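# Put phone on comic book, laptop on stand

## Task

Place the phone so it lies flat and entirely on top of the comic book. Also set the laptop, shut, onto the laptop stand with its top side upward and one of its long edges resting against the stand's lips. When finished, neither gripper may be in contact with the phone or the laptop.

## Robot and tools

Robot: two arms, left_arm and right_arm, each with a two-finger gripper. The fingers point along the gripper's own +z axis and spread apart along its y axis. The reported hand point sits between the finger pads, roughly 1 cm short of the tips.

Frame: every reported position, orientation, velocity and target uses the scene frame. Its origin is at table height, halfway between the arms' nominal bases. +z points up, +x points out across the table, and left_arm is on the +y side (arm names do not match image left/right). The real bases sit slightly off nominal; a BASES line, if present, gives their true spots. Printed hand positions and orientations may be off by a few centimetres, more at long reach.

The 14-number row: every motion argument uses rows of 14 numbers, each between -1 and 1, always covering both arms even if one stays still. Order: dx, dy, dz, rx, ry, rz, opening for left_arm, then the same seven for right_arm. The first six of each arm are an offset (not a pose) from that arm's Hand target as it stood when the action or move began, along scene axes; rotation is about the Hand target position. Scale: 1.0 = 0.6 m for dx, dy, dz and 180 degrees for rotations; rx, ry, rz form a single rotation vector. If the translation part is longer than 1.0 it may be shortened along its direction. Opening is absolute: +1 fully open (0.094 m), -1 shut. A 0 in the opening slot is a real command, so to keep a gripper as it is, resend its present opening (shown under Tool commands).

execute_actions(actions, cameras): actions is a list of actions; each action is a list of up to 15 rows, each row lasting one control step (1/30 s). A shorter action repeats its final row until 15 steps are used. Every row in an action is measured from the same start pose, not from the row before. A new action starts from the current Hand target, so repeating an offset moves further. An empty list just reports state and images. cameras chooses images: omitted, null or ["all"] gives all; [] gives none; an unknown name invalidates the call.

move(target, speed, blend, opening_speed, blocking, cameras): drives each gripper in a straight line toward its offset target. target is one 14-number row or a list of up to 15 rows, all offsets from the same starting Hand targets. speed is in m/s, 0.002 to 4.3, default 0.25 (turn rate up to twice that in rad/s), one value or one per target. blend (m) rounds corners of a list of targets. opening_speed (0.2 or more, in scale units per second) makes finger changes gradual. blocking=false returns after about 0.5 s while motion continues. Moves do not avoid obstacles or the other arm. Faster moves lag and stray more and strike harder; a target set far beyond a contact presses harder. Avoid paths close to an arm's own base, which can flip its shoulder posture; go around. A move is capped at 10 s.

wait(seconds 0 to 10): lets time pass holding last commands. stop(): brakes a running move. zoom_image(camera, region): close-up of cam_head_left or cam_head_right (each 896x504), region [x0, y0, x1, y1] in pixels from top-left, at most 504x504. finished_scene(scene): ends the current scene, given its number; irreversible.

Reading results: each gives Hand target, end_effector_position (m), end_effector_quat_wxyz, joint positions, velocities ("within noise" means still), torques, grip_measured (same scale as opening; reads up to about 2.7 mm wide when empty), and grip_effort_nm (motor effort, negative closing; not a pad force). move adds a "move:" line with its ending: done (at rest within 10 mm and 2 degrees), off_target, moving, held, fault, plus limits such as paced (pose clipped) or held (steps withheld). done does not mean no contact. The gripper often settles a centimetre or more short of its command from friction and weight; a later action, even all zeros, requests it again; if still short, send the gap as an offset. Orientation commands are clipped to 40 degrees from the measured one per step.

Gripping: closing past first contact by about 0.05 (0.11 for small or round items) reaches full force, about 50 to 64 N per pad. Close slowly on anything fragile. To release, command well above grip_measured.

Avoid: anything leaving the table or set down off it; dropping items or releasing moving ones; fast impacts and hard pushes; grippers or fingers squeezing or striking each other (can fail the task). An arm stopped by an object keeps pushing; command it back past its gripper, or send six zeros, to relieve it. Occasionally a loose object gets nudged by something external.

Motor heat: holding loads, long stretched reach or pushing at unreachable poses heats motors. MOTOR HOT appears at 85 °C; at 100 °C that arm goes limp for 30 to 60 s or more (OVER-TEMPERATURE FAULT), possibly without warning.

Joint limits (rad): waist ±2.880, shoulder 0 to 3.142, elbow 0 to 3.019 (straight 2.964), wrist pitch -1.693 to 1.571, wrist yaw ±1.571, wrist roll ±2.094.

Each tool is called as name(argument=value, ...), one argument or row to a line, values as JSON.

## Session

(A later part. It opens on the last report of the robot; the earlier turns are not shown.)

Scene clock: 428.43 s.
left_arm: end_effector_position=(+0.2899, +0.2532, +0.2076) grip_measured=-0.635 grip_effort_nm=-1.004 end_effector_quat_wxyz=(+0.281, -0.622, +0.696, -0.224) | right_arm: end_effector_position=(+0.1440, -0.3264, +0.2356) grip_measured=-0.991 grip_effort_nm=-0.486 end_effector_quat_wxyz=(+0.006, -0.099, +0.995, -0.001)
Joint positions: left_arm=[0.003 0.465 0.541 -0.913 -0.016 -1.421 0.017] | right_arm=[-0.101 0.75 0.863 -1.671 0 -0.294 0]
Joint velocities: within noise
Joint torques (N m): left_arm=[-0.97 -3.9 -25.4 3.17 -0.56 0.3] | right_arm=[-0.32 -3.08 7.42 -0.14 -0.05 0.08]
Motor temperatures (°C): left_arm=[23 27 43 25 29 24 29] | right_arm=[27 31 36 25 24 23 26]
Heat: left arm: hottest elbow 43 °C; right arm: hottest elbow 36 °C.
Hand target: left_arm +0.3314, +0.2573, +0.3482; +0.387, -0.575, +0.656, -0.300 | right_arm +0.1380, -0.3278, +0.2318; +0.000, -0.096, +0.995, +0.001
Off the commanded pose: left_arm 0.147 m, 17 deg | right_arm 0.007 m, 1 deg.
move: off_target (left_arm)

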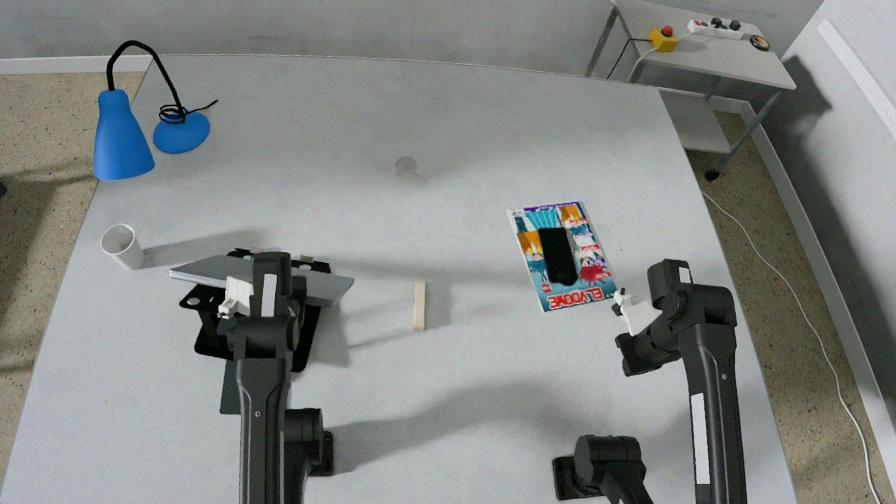

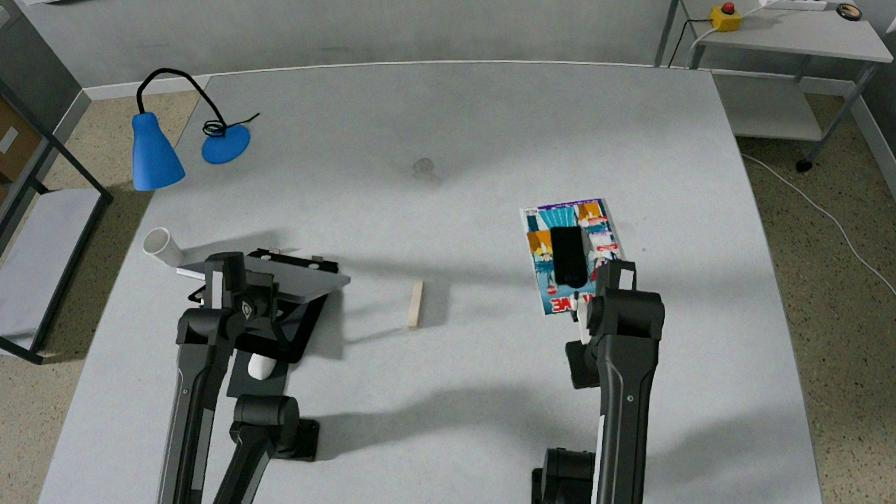

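move(
  target=[
    [0.03,0,-0.1,0,0.0,0,-1,0,0,0.0,0,0,0,-1],
  ],
  speed=0.08,
)

zoom_image(
  camera="cam_head_right",
  region=[170, 230, 370, 380],
)

zoom_image(
  camera="cam_head_left",
  region=[160, 230, 360, 380],
)

Scene clock: 436.57 s.
left_arm: end_effector_position=(+0.3134, +0.2546, +0.2108) grip_measured=-0.635 grip_effort_nm=-1.009 end_effector_quat_wxyz=(+0.296, -0.624, +0.683, -0.240) | right_arm: end_effector_position=(+0.1440, -0.3264, +0.2356) grip_measured=-0.991 grip_effort_nm=-0.486 end_effector_quat_wxyz=(+0.006, -0.099, +0.995, -0.001)
Joint positions: left_arm=[0.003 0.524 0.541 -0.807 -0.02 -1.441 0.017] | right_arm=[-0.101 0.75 0.863 -1.671 0 -0.294 0]
Joint velocities: within noise
Joint torques (N m): left_arm=[-1.61 -5.6 19.06 5.71 -0.58 0.46] | right_arm=[-0.38 -3.02 7.39 -0.16 -0.05 0.09]
Motor temperatures (°C): left_arm=[23 27 45 25 29 24 29] | right_arm=[27 31 36 25 24 23 26]
Heat: left arm: hottest elbow 45 °C; right arm: hottest elbow 36 °C.
Hand target: left_arm +0.3495, +0.2573, +0.2882; +0.387, -0.575, +0.656, -0.300 | right_arm +0.1380, -0.3278, +0.2318; +0.000, -0.096, +0.995, +0.001
Off the commanded pose: left_arm 0.085 m, 14 deg | right_arm 0.007 m, 1 deg.
move: off_target (left_arm)

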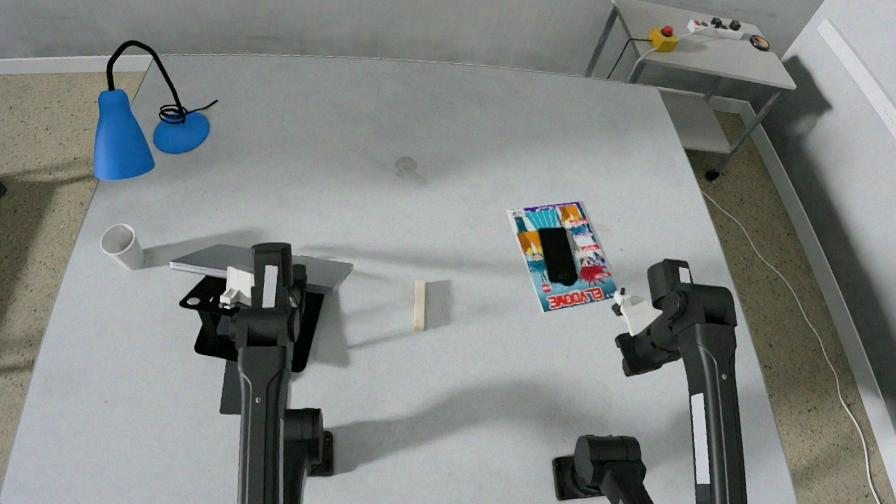

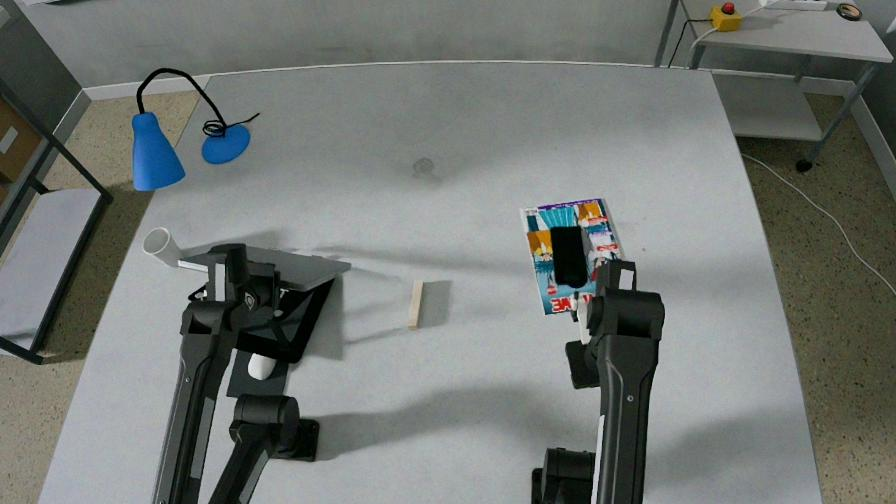

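Scaled by 2.520.

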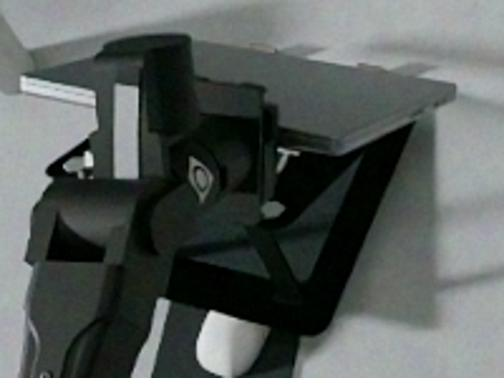

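Scaled by 2.520.

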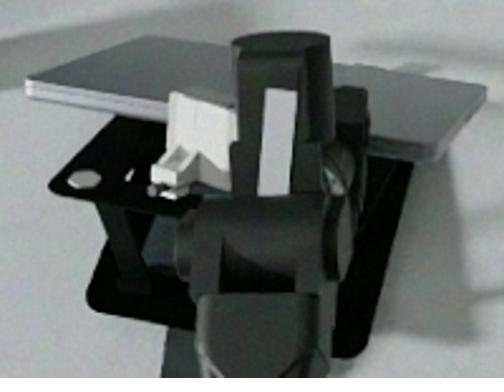

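move(
  target=[
    [-0.01,0,0.1,0,0.0,0,-1,0,0,0.0,0,0,0,-1],
    [-0.055,0,0.1,0,0.0,0,-1,0,0,0.0,0,0,0,-1],
    [-0.055,0,-0.02,0,0.0,0,-1,0,0,0.0,0,0,0,-1],
  ],
  speed=0.08,
)

zoom_image(
  camera="cam_head_right",
  region=[170, 230, 370, 380],
)

zoom_image(
  camera="cam_head_left",
  region=[160, 230, 360, 380],
)

Scene clock: 442.10 s.
left_arm: end_effector_position=(+0.2881, +0.2531, +0.2033) grip_measured=-0.635 grip_effort_nm=-1.009 end_effector_quat_wxyz=(+0.296, -0.620, +0.686, -0.240) | right_arm: end_effector_position=(+0.1440, -0.3264, +0.2356) grip_measured=-0.991 grip_effort_nm=-0.491 end_effector_quat_wxyz=(+0.006, -0.099, +0.995, -0.001)
Joint positions: left_arm=[0.003 0.42 0.501 -0.87 -0.016 -1.432 0.017] | right_arm=[-0.101 0.75 0.863 -1.671 0 -0.294 0]
Joint velocities: within noise
Joint torques (N m): left_arm=[-0.79 -5.66 17.96 5.44 -0.49 0.4] | right_arm=[-0.26 -3.08 7.39 -0.16 -0.05 0.09]
Motor temperatures (°C): left_arm=[23 27 46 25 29 24 29] | right_arm=[27 31 36 25 24 23 26]
Heat: left arm: hottest elbow 46 °C; right arm: hottest elbow 36 °C.
Hand target: left_arm +0.3165, +0.2573, +0.2763; +0.387, -0.575, +0.656, -0.300 | right_arm +0.1380, -0.3278, +0.2318; +0.000, -0.096, +0.995, +0.001
Off the commanded pose: left_arm 0.078 m, 14 deg | right_arm 0.007 m, 1 deg.
move: off_target (left_arm)

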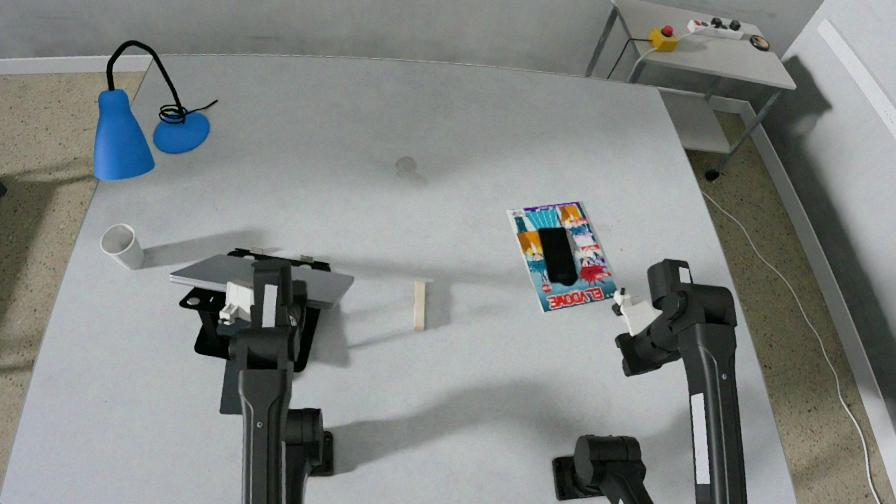

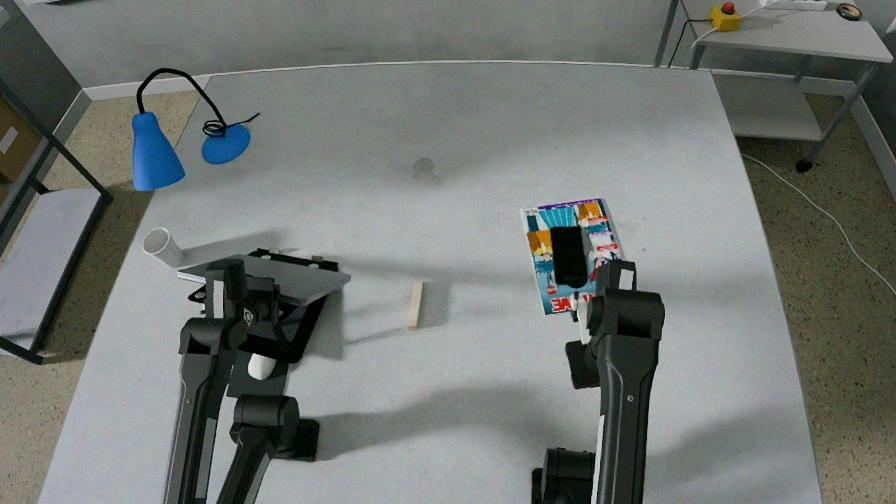

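Scaled by 2.520.

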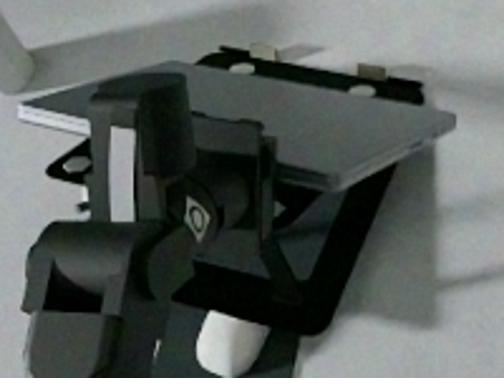

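Scaled by 2.520.

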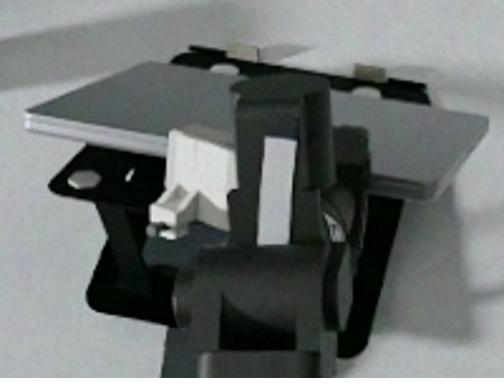

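move(
  target=[
    [0,0,-0.1,0,-0.045,0,-1,0,0,0.0,0,0,0,-1],
  ],
  speed=0.06,
)

zoom_image(
  camera="cam_head_right",
  region=[170, 230, 370, 380],
)

zoom_image(
  camera="cam_head_left",
  region=[160, 230, 360, 380],
)

Scene clock: 447.83 s.
left_arm: end_effector_position=(+0.2934, +0.2530, +0.1684) grip_measured=-0.635 grip_effort_nm=-1.009 end_effector_quat_wxyz=(+0.366, -0.593, +0.650, -0.303) | right_arm: end_effector_position=(+0.1440, -0.3264, +0.2356) grip_measured=-0.991 grip_effort_nm=-0.491 end_effector_quat_wxyz=(+0.006, -0.099, +0.995, -0.001)
Joint positions: left_arm=[0.003 0.273 0.287 -0.595 -0.014 -1.44 0.017] | right_arm=[-0.101 0.75 0.863 -1.671 0 -0.294 0]
Joint velocities: within noise
Joint torques (N m): left_arm=[-1.03 -2.08 14.69 5.63 -0.38 0.49] | right_arm=[-0.38 -2.96 7.39 -0.13 -0.05 0.09]
Motor temperatures (°C): left_arm=[23 27 47 25 29 24 29] | right_arm=[27 31 36 25 24 23 26]
Heat: left arm: hottest elbow 47 °C; right arm: hottest elbow 36 °C.
Hand target: left_arm +0.3165, +0.2573, +0.2162; +0.433, -0.552, +0.627, -0.340 | right_arm +0.1380, -0.3278, +0.2318; +0.000, -0.096, +0.995, +0.001
Off the commanded pose: left_arm 0.053 m, 10 deg | right_arm 0.007 m, 1 deg.
move: off_target (left_arm)

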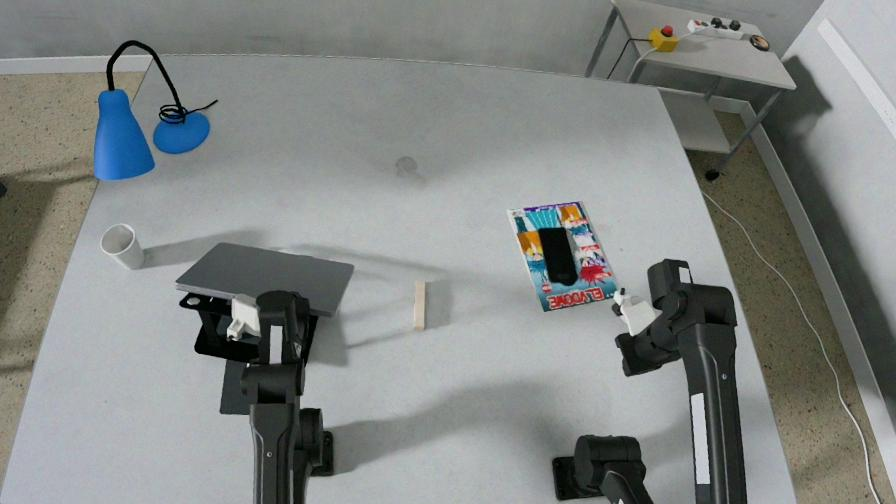

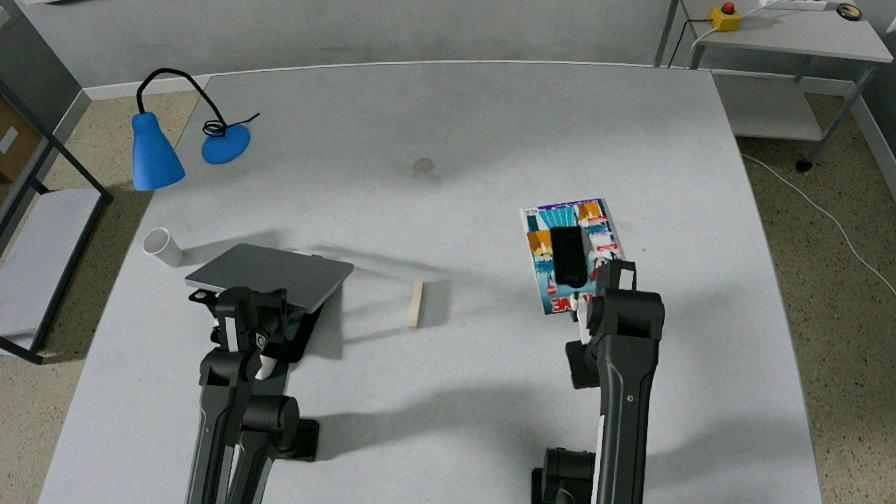

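Scaled by 2.520.

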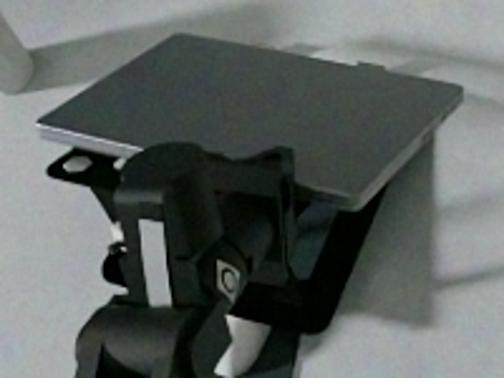

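Scaled by 2.520.

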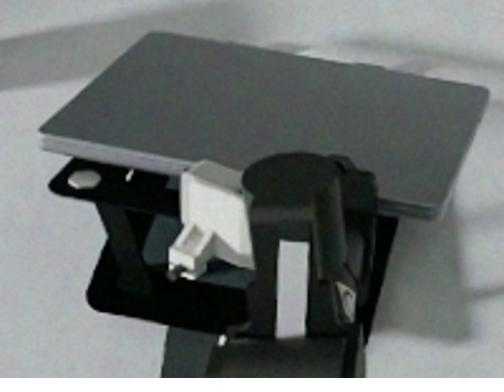

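move(
  target=[
    [0,0,0.09,0,0,0,-1,0,0,0.0,0,0,0,-1],
    [-0.07,0,0.09,0,0,0,-1,0,0,0.0,0,0,0,-1],
    [-0.07,0,-0.02,0,0,0,-1,0,0,0.0,0,0,0,-1],
  ],
  speed=0.08,
)

zoom_image(
  camera="cam_head_right",
  region=[170, 230, 370, 380],
)

zoom_image(
  camera="cam_head_left",
  region=[160, 230, 360, 380],
)

Scene clock: 455.03 s.
left_arm: end_effector_position=(+0.2610, +0.2504, +0.1715) grip_measured=-0.635 grip_effort_nm=-1.009 end_effector_quat_wxyz=(+0.377, -0.584, +0.645, -0.319) | right_arm: end_effector_position=(+0.1440, -0.3264, +0.2356) grip_measured=-0.991 grip_effort_nm=-0.491 end_effector_quat_wxyz=(+0.006, -0.099, +0.995, -0.001)
Joint positions: left_arm=[0.008 0.043 0.262 -0.757 0.002 -1.436 0.017] | right_arm=[-0.101 0.75 0.863 -1.671 0 -0.294 0]
Joint velocities: within noise
Joint torques (N m): left_arm=[0.62 -0.62 13.12 4.7 -0.44 0.55] | right_arm=[-0.32 -3.02 7.38 -0.14 -0.04 0.09]
Motor temperatures (°C): left_arm=[23 26 47 25 28 24 29] | right_arm=[27 31 36 25 24 23 26]
Heat: left arm: hottest elbow 47 °C; right arm: hottest elbow 36 °C.
Hand target: left_arm +0.2744, +0.2573, +0.2042; +0.432, -0.552, +0.627, -0.340 | right_arm +0.1380, -0.3278, +0.2318; +0.000, -0.096, +0.995, +0.001
Off the commanded pose: left_arm 0.036 m, 8 deg | right_arm 0.007 m, 1 deg.
move: off_target (left_arm)

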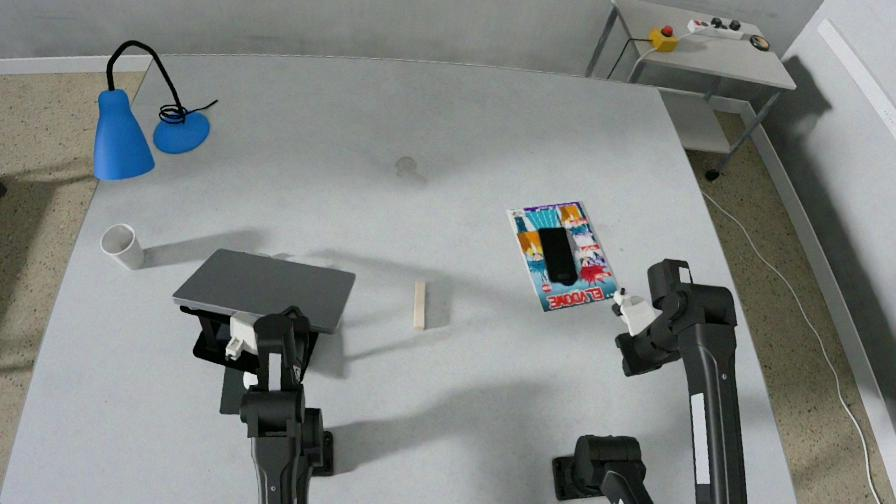

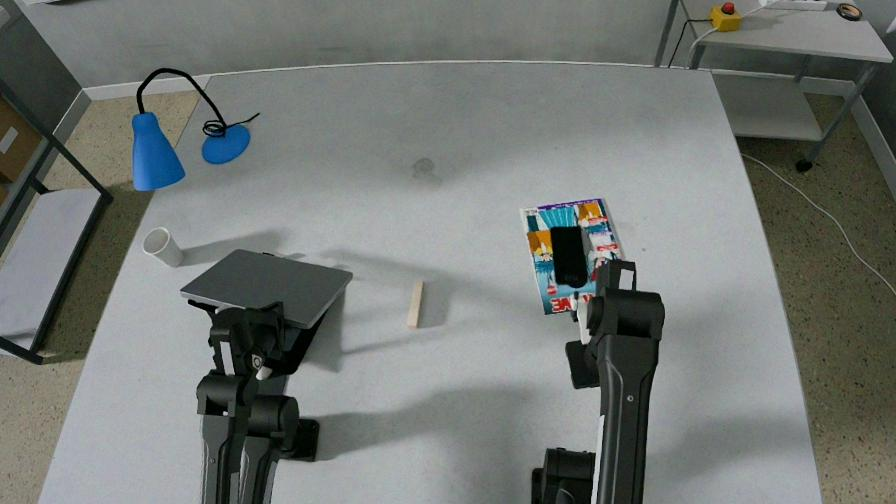

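Scaled by 2.520.

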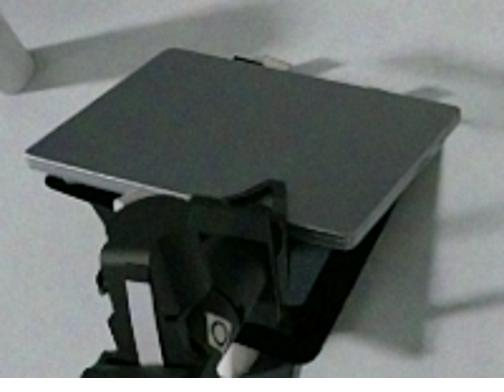

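Scaled by 2.520.

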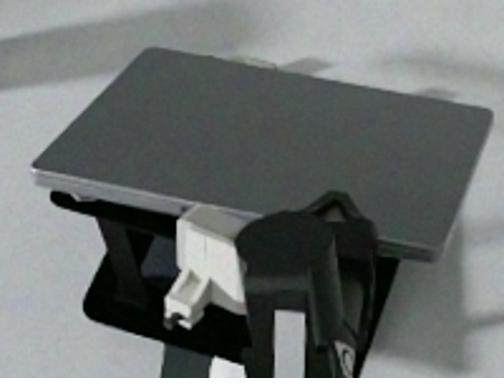

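move(
  target=[
    [-0.01,0,0.05,0,0,0,-1,0,0,0.0,0,0,0,-1],
    [-0.035,0,0.05,0,0,-0.02,-1,0,0,0.0,0,0,0,-1],
    [-0.035,0,-0.05,0,0.0,-0.02,-1,0,0,0.0,0,0,0,-1],
  ],
  speed=0.08,
)

zoom_image(
  camera="cam_head_right",
  region=[170, 230, 370, 380],
)

zoom_image(
  camera="cam_head_left",
  region=[160, 230, 360, 380],
)

Scene clock: 460.97 s.
left_arm: end_effector_position=(+0.2536, +0.2481, +0.1700) grip_measured=-0.635 grip_effort_nm=-1.009 end_effector_quat_wxyz=(+0.348, -0.556, +0.670, -0.347) | right_arm: end_effector_position=(+0.1440, -0.3264, +0.2356) grip_measured=-0.991 grip_effort_nm=-0.491 end_effector_quat_wxyz=(+0.006, -0.099, +0.995, -0.001)
Joint positions: left_arm=[0.218 0.026 0.265 -0.807 0.287 -1.298 0.017] | right_arm=[-0.101 0.75 0.863 -1.671 0 -0.294 0]
Joint velocities: within noise
Joint torques (N m): left_arm=[1.03 0.26 11.11 2.51 -0.47 0.62] | right_arm=[-0.38 -3.08 7.39 -0.14 -0.05 0.09]
Motor temperatures (°C): left_arm=[23 26 46 25 28 24 29] | right_arm=[27 31 36 25 24 23 26]
Heat: left arm: hottest elbow 46 °C; right arm: hottest elbow 36 °C.
Hand target: left_arm +0.2534, +0.2573, +0.1743; +0.422, -0.532, +0.644, -0.353 | right_arm +0.1380, -0.3278, +0.2318; +0.000, -0.096, +0.995, +0.001
Off the commanded pose: left_arm 0.010 m, 9 deg | right_arm 0.007 m, 1 deg.
joint sent to its limit (left arm) — joint 2 (shoulder), lower limit. The joint targets are off in orientation, not in position.
move: off_target (left_arm)

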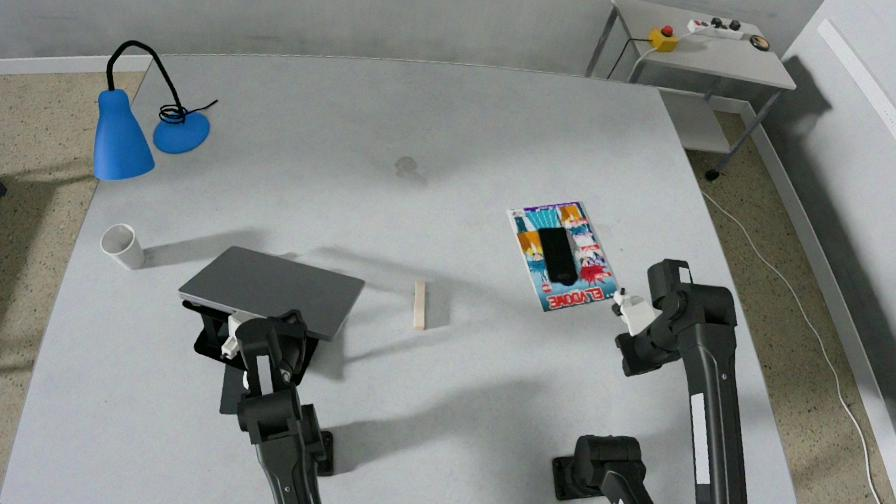

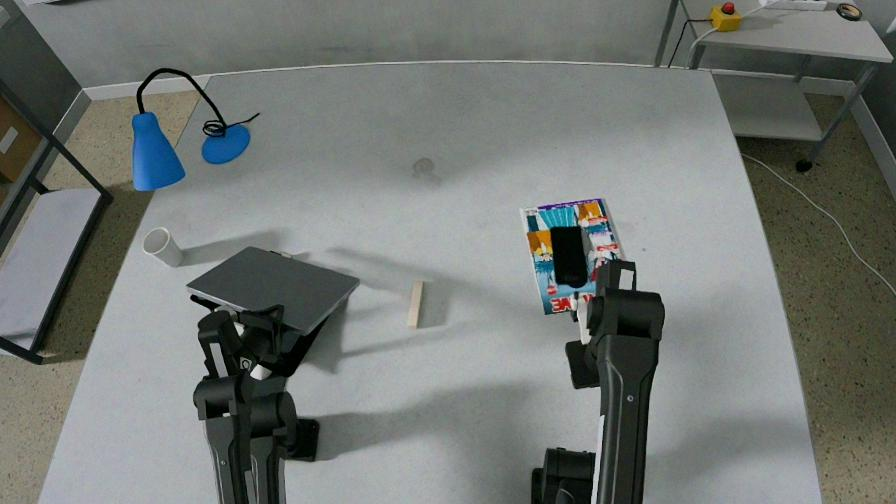

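Scaled by 2.520.

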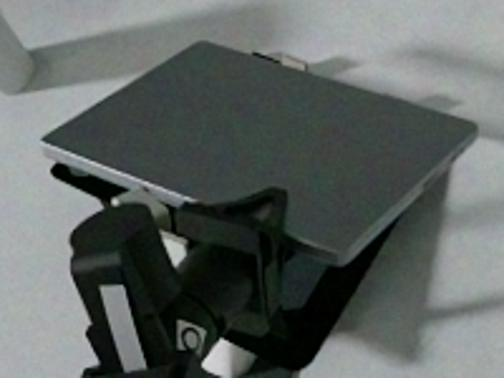

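Scaled by 2.520.

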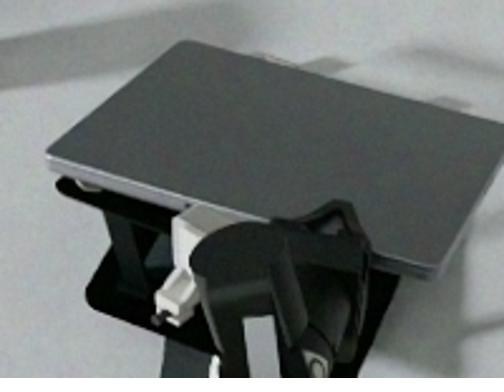

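move(
  target=[
    [0,0,0.12,-0.025,0.06,0.01,-1,0,0,0.0,0,0,0,-1],
    [0.0,0.02,0.12,-0.025,0.06,0.01,-1,0,0,0.0,0,0,0,-1],
  ],
  speed=0.08,
)

zoom_image(
  camera="cam_head_right",
  region=[170, 230, 370, 380],
)

zoom_image(
  camera="cam_head_left",
  region=[160, 230, 360, 380],
)

Scene clock: 470.13 s.
left_arm: end_effector_position=(+0.2481, +0.2589, +0.1722) grip_measured=-0.637 grip_effort_nm=-1.009 end_effector_quat_wxyz=(+0.300, -0.584, +0.694, -0.296) | right_arm: end_effector_position=(+0.1440, -0.3264, +0.2356) grip_measured=-0.991 grip_effort_nm=-0.486 end_effector_quat_wxyz=(+0.006, -0.099, +0.995, -0.001)
Joint positions: left_arm=[0.274 0.172 0.358 -0.924 0.289 -1.225 0.017] | right_arm=[-0.101 0.75 0.863 -1.671 0 -0.294 0]
Joint velocities: within noise
Joint torques (N m): left_arm=[-0.15 1.85 23.99 1.09 0.03 -0.47] | right_arm=[-0.32 -3.08 7.41 -0.16 -0.05 0.09]
Motor temperatures (°C): left_arm=[23 26 46 25 28 24 29] | right_arm=[27 31 36 25 24 23 26]
Heat: left arm: hottest elbow 46 °C; right arm: hottest elbow 36 °C.
Hand target: left_arm +0.2535, +0.2693, +0.2462; +0.344, -0.589, +0.658, -0.320 | right_arm +0.1380, -0.3278, +0.2318; +0.000, -0.096, +0.995, +0.001
Off the commanded pose: left_arm 0.075 m, 7 deg | right_arm 0.007 m, 1 deg.
move: off_target (left_arm)

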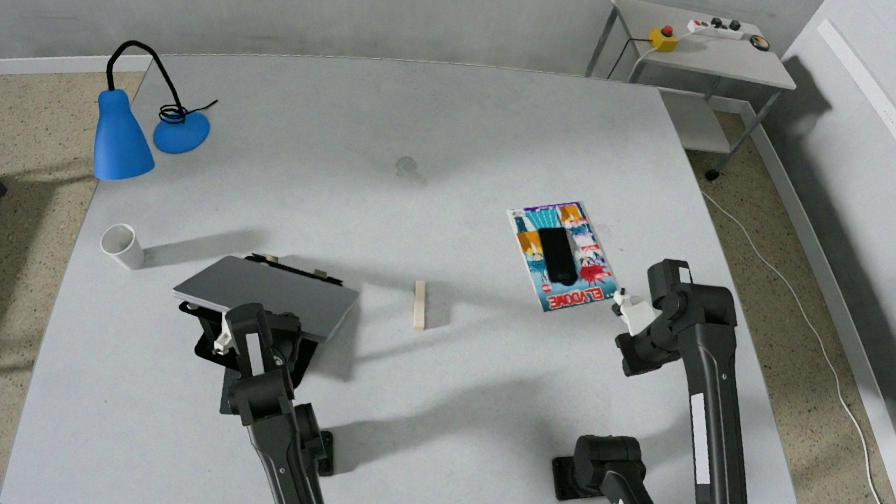

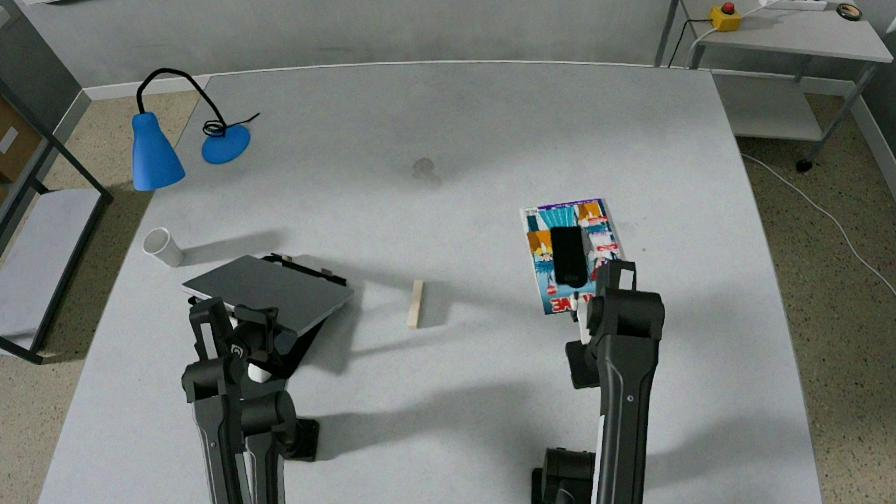

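Scaled by 2.520.

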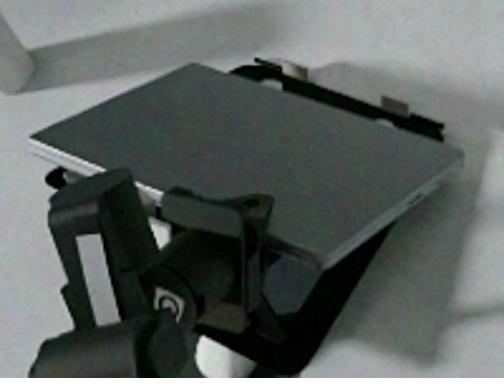

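Scaled by 2.520.

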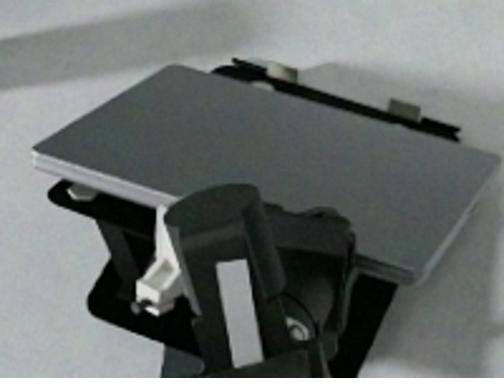

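move(
  target=[
    [0,0,-0.1,0,0,0,-1,0,0,0.0,0,0,0,-1],
    [0.03,-0.002,-0.12,0,-0.02,0,-1,0,0,0.0,0,0,0,-1],
  ],
  speed=0.05,
)

zoom_image(
  camera="cam_head_right",
  region=[170, 230, 370, 380],
)

zoom_image(
  camera="cam_head_left",
  region=[160, 230, 360, 380],
)

Scene clock: 477.87 s.
left_arm: end_effector_position=(+0.2627, +0.2656, +0.1669) grip_measured=-0.637 grip_effort_nm=-1.009 end_effector_quat_wxyz=(+0.340, -0.590, +0.653, -0.330) | right_arm: end_effector_position=(+0.1440, -0.3264, +0.2356) grip_measured=-0.991 grip_effort_nm=-0.486 end_effector_quat_wxyz=(+0.006, -0.099, +0.995, -0.001)
Joint positions: left_arm=[0.283 0.127 0.28 -0.764 0.289 -1.308 0.017] | right_arm=[-0.101 0.75 0.863 -1.671 0 -0.294 0]
Joint velocities: within noise
Joint torques (N m): left_arm=[-1.96 2.02 11.12 3.9 -0.32 0.01] | right_arm=[-0.32 -3.08 7.39 -0.14 -0.05 0.1]
Motor temperatures (°C): left_arm=[23 26 47 25 28 24 29] | right_arm=[27 31 36 25 24 23 26]
Heat: left arm: hottest elbow 47 °C; right arm: hottest elbow 36 °C.
Hand target: left_arm +0.2714, +0.2681, +0.1742; +0.364, -0.579, +0.647, -0.339 | right_arm +0.1380, -0.3278, +0.2318; +0.000, -0.096, +0.995, +0.001
Off the commanded pose: left_arm 0.012 m, 3 deg | right_arm 0.007 m, 1 deg.
move: off_target (left_arm)

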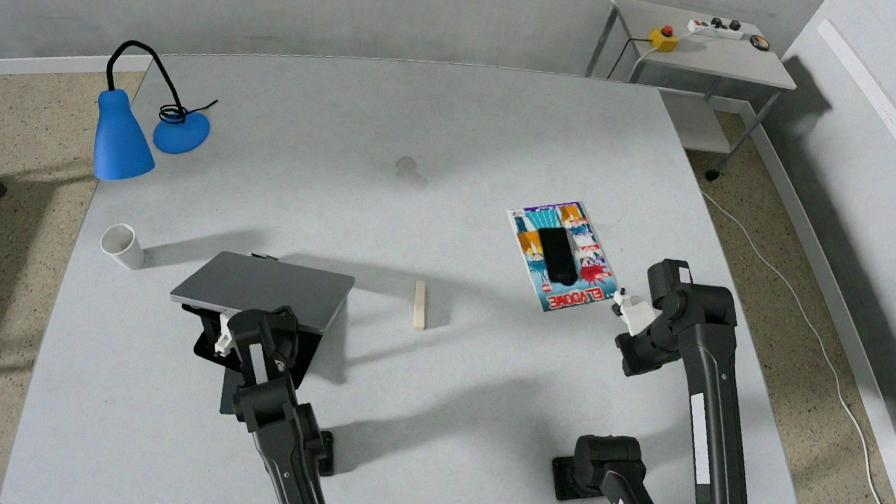

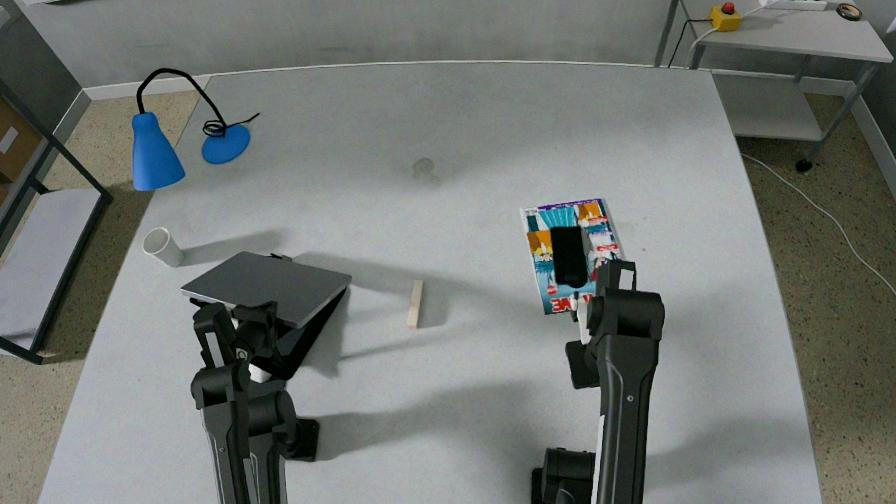

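Scaled by 2.520.

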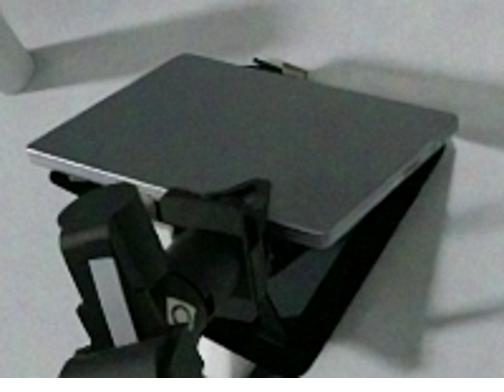

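Scaled by 2.520.

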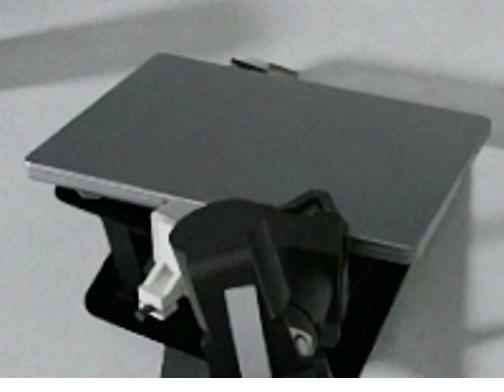

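move(
  target=[
    [-0.02,0.0,0.12,0,0.05,-0.015,-1,0,0,0.0,0,0,0,-1],
    [-0.045,0.0,0.12,0,0.06,-0.015,-1,0,0,0.0,0,0,0,-1],
    [-0.04,0,-0.03,0,0.075,-0.015,-1,0,0,0.0,0,0,0,-1],
  ],
  speed=0.07,
)

zoom_image(
  camera="cam_head_right",
  region=[170, 230, 370, 380],
)

zoom_image(
  camera="cam_head_left",
  region=[160, 230, 360, 380],
)

Scene clock: 489.47 s.
left_arm: end_effector_position=(+0.2496, +0.2626, +0.1613) grip_measured=-0.638 grip_effort_nm=-1.009 end_effector_quat_wxyz=(+0.278, -0.579, +0.712, -0.284) | right_arm: end_effector_position=(+0.1440, -0.3264, +0.2356) grip_measured=-0.991 grip_effort_nm=-0.496 end_effector_quat_wxyz=(+0.006, -0.099, +0.995, -0.001)
Joint positions: left_arm=[0.323 0.239 0.36 -0.93 0.334 -1.148 0.017] | right_arm=[-0.101 0.75 0.863 -1.671 0 -0.294 0]
Joint velocities: within noise
Joint torques (N m): left_arm=[-0.5 0.73 10.95 1.32 -0.87 -0.26] | right_arm=[-0.32 -3.08 7.39 -0.16 -0.05 0.09]
Motor temperatures (°C): left_arm=[23 26 45 25 28 24 29] | right_arm=[27 31 36 25 24 23 26]
Heat: left arm: hottest elbow 45 °C; right arm: hottest elbow 36 °C.
Hand target: left_arm +0.2475, +0.2681, +0.1563; +0.277, -0.599, +0.698, -0.277 | right_arm +0.1380, -0.3278, +0.2318; +0.000, -0.096, +0.995, +0.001
Off the commanded pose: left_arm 0.008 m, 3 deg | right_arm 0.007 m, 1 deg.
move: off_target (left_arm)

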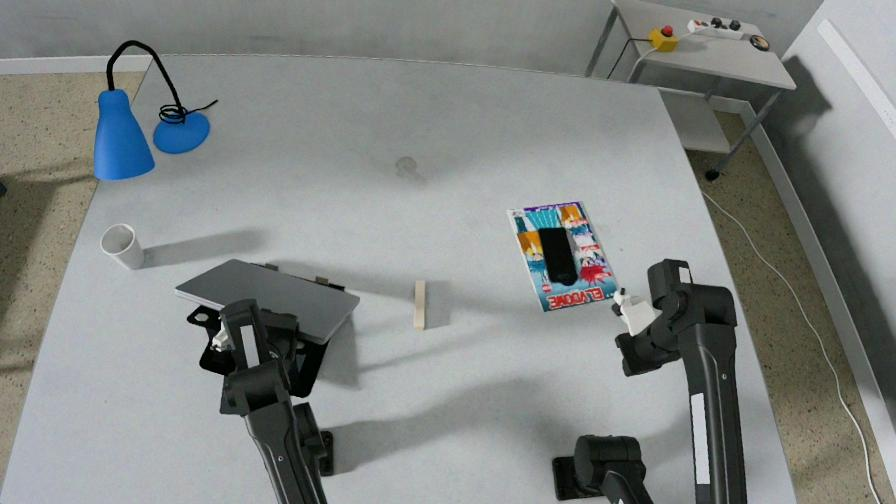

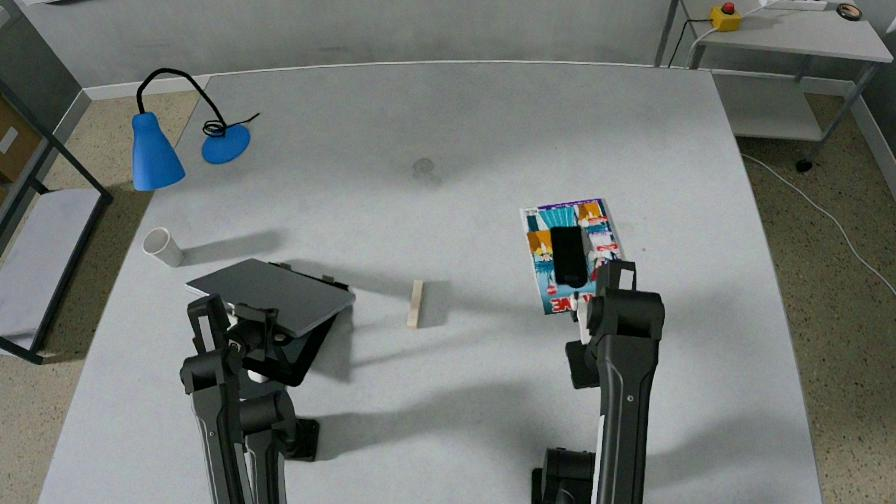

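Scaled by 2.520.

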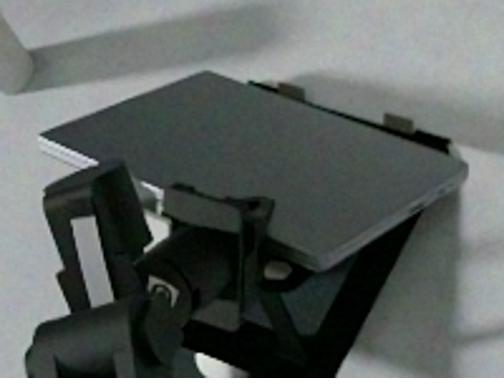

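Scaled by 2.520.

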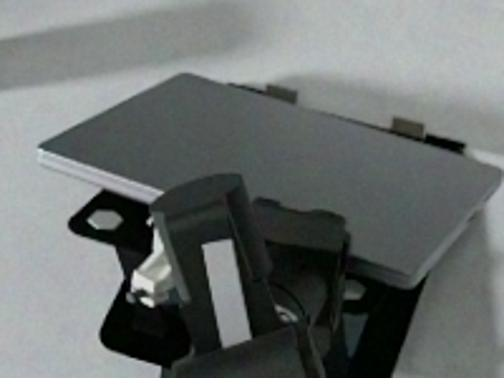

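move(
  target=[
    [0.04,-0.004,-0.02,0,0.0,0,-1,0,0,0.0,0,0,0,-1],
  ],
  speed=0.04,
)

zoom_image(
  camera="cam_head_right",
  region=[170, 230, 370, 380],
)

zoom_image(
  camera="cam_head_left",
  region=[160, 230, 360, 380],
)

Scene clock: 493.90 s.
left_arm: end_effector_position=(+0.2677, +0.2629, +0.1554) grip_measured=-0.638 grip_effort_nm=-1.009 end_effector_quat_wxyz=(+0.282, -0.589, +0.702, -0.284) | right_arm: end_effector_position=(+0.1440, -0.3264, +0.2356) grip_measured=-0.991 grip_effort_nm=-0.491 end_effector_quat_wxyz=(+0.006, -0.099, +0.995, -0.001)
Joint positions: left_arm=[0.253 0.309 0.346 -0.819 0.271 -1.228 0.017] | right_arm=[-0.101 0.75 0.863 -1.671 0 -0.294 0]
Joint velocities: within noise
Joint torques (N m): left_arm=[-1.44 3.43 10.37 2.67 -0.74 -0.09] | right_arm=[-0.32 -3.02 7.36 -0.14 -0.05 0.09]
Motor temperatures (°C): left_arm=[23 26 45 25 28 24 29] | right_arm=[27 31 36 25 24 23 26]
Heat: left arm: hottest elbow 45 °C; right arm: hottest elbow 36 °C.
Hand target: left_arm +0.2714, +0.2657, +0.1441; +0.277, -0.599, +0.698, -0.277 | right_arm +0.1380, -0.3278, +0.2318; +0.000, -0.096, +0.995, +0.001
Off the commanded pose: left_arm 0.012 m, 2 deg | right_arm 0.007 m, 1 deg.
move: off_target (left_arm)

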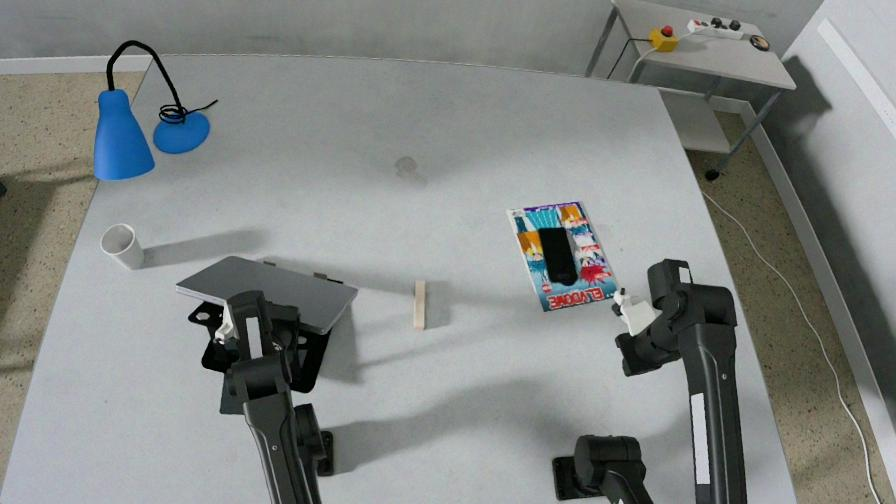

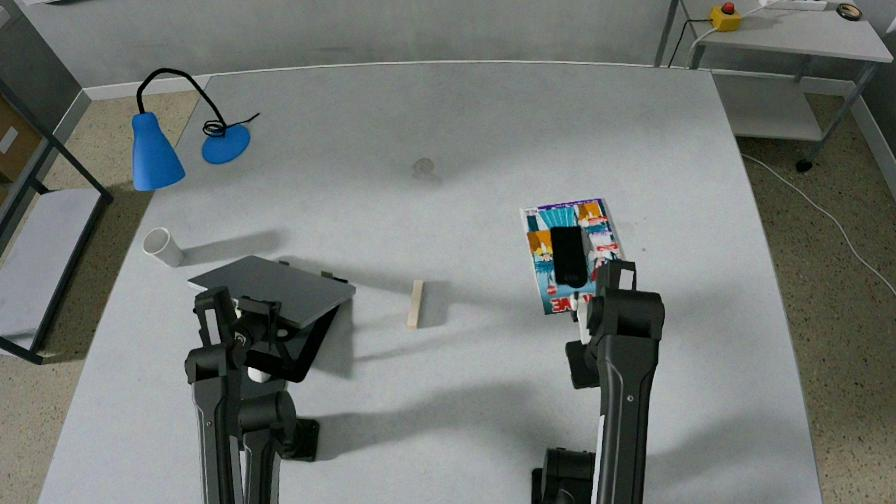

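Scaled by 2.520.

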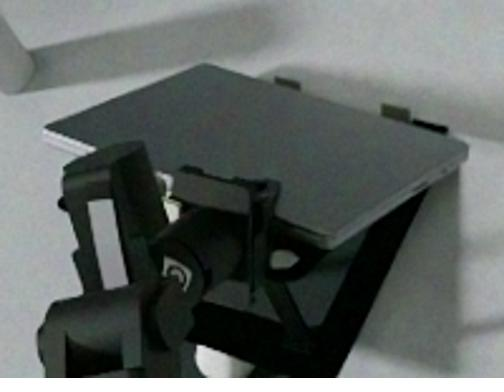

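Scaled by 2.520.

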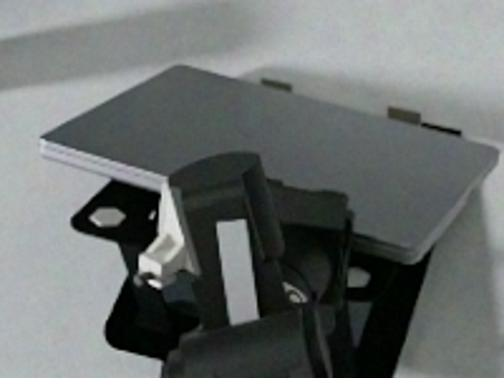

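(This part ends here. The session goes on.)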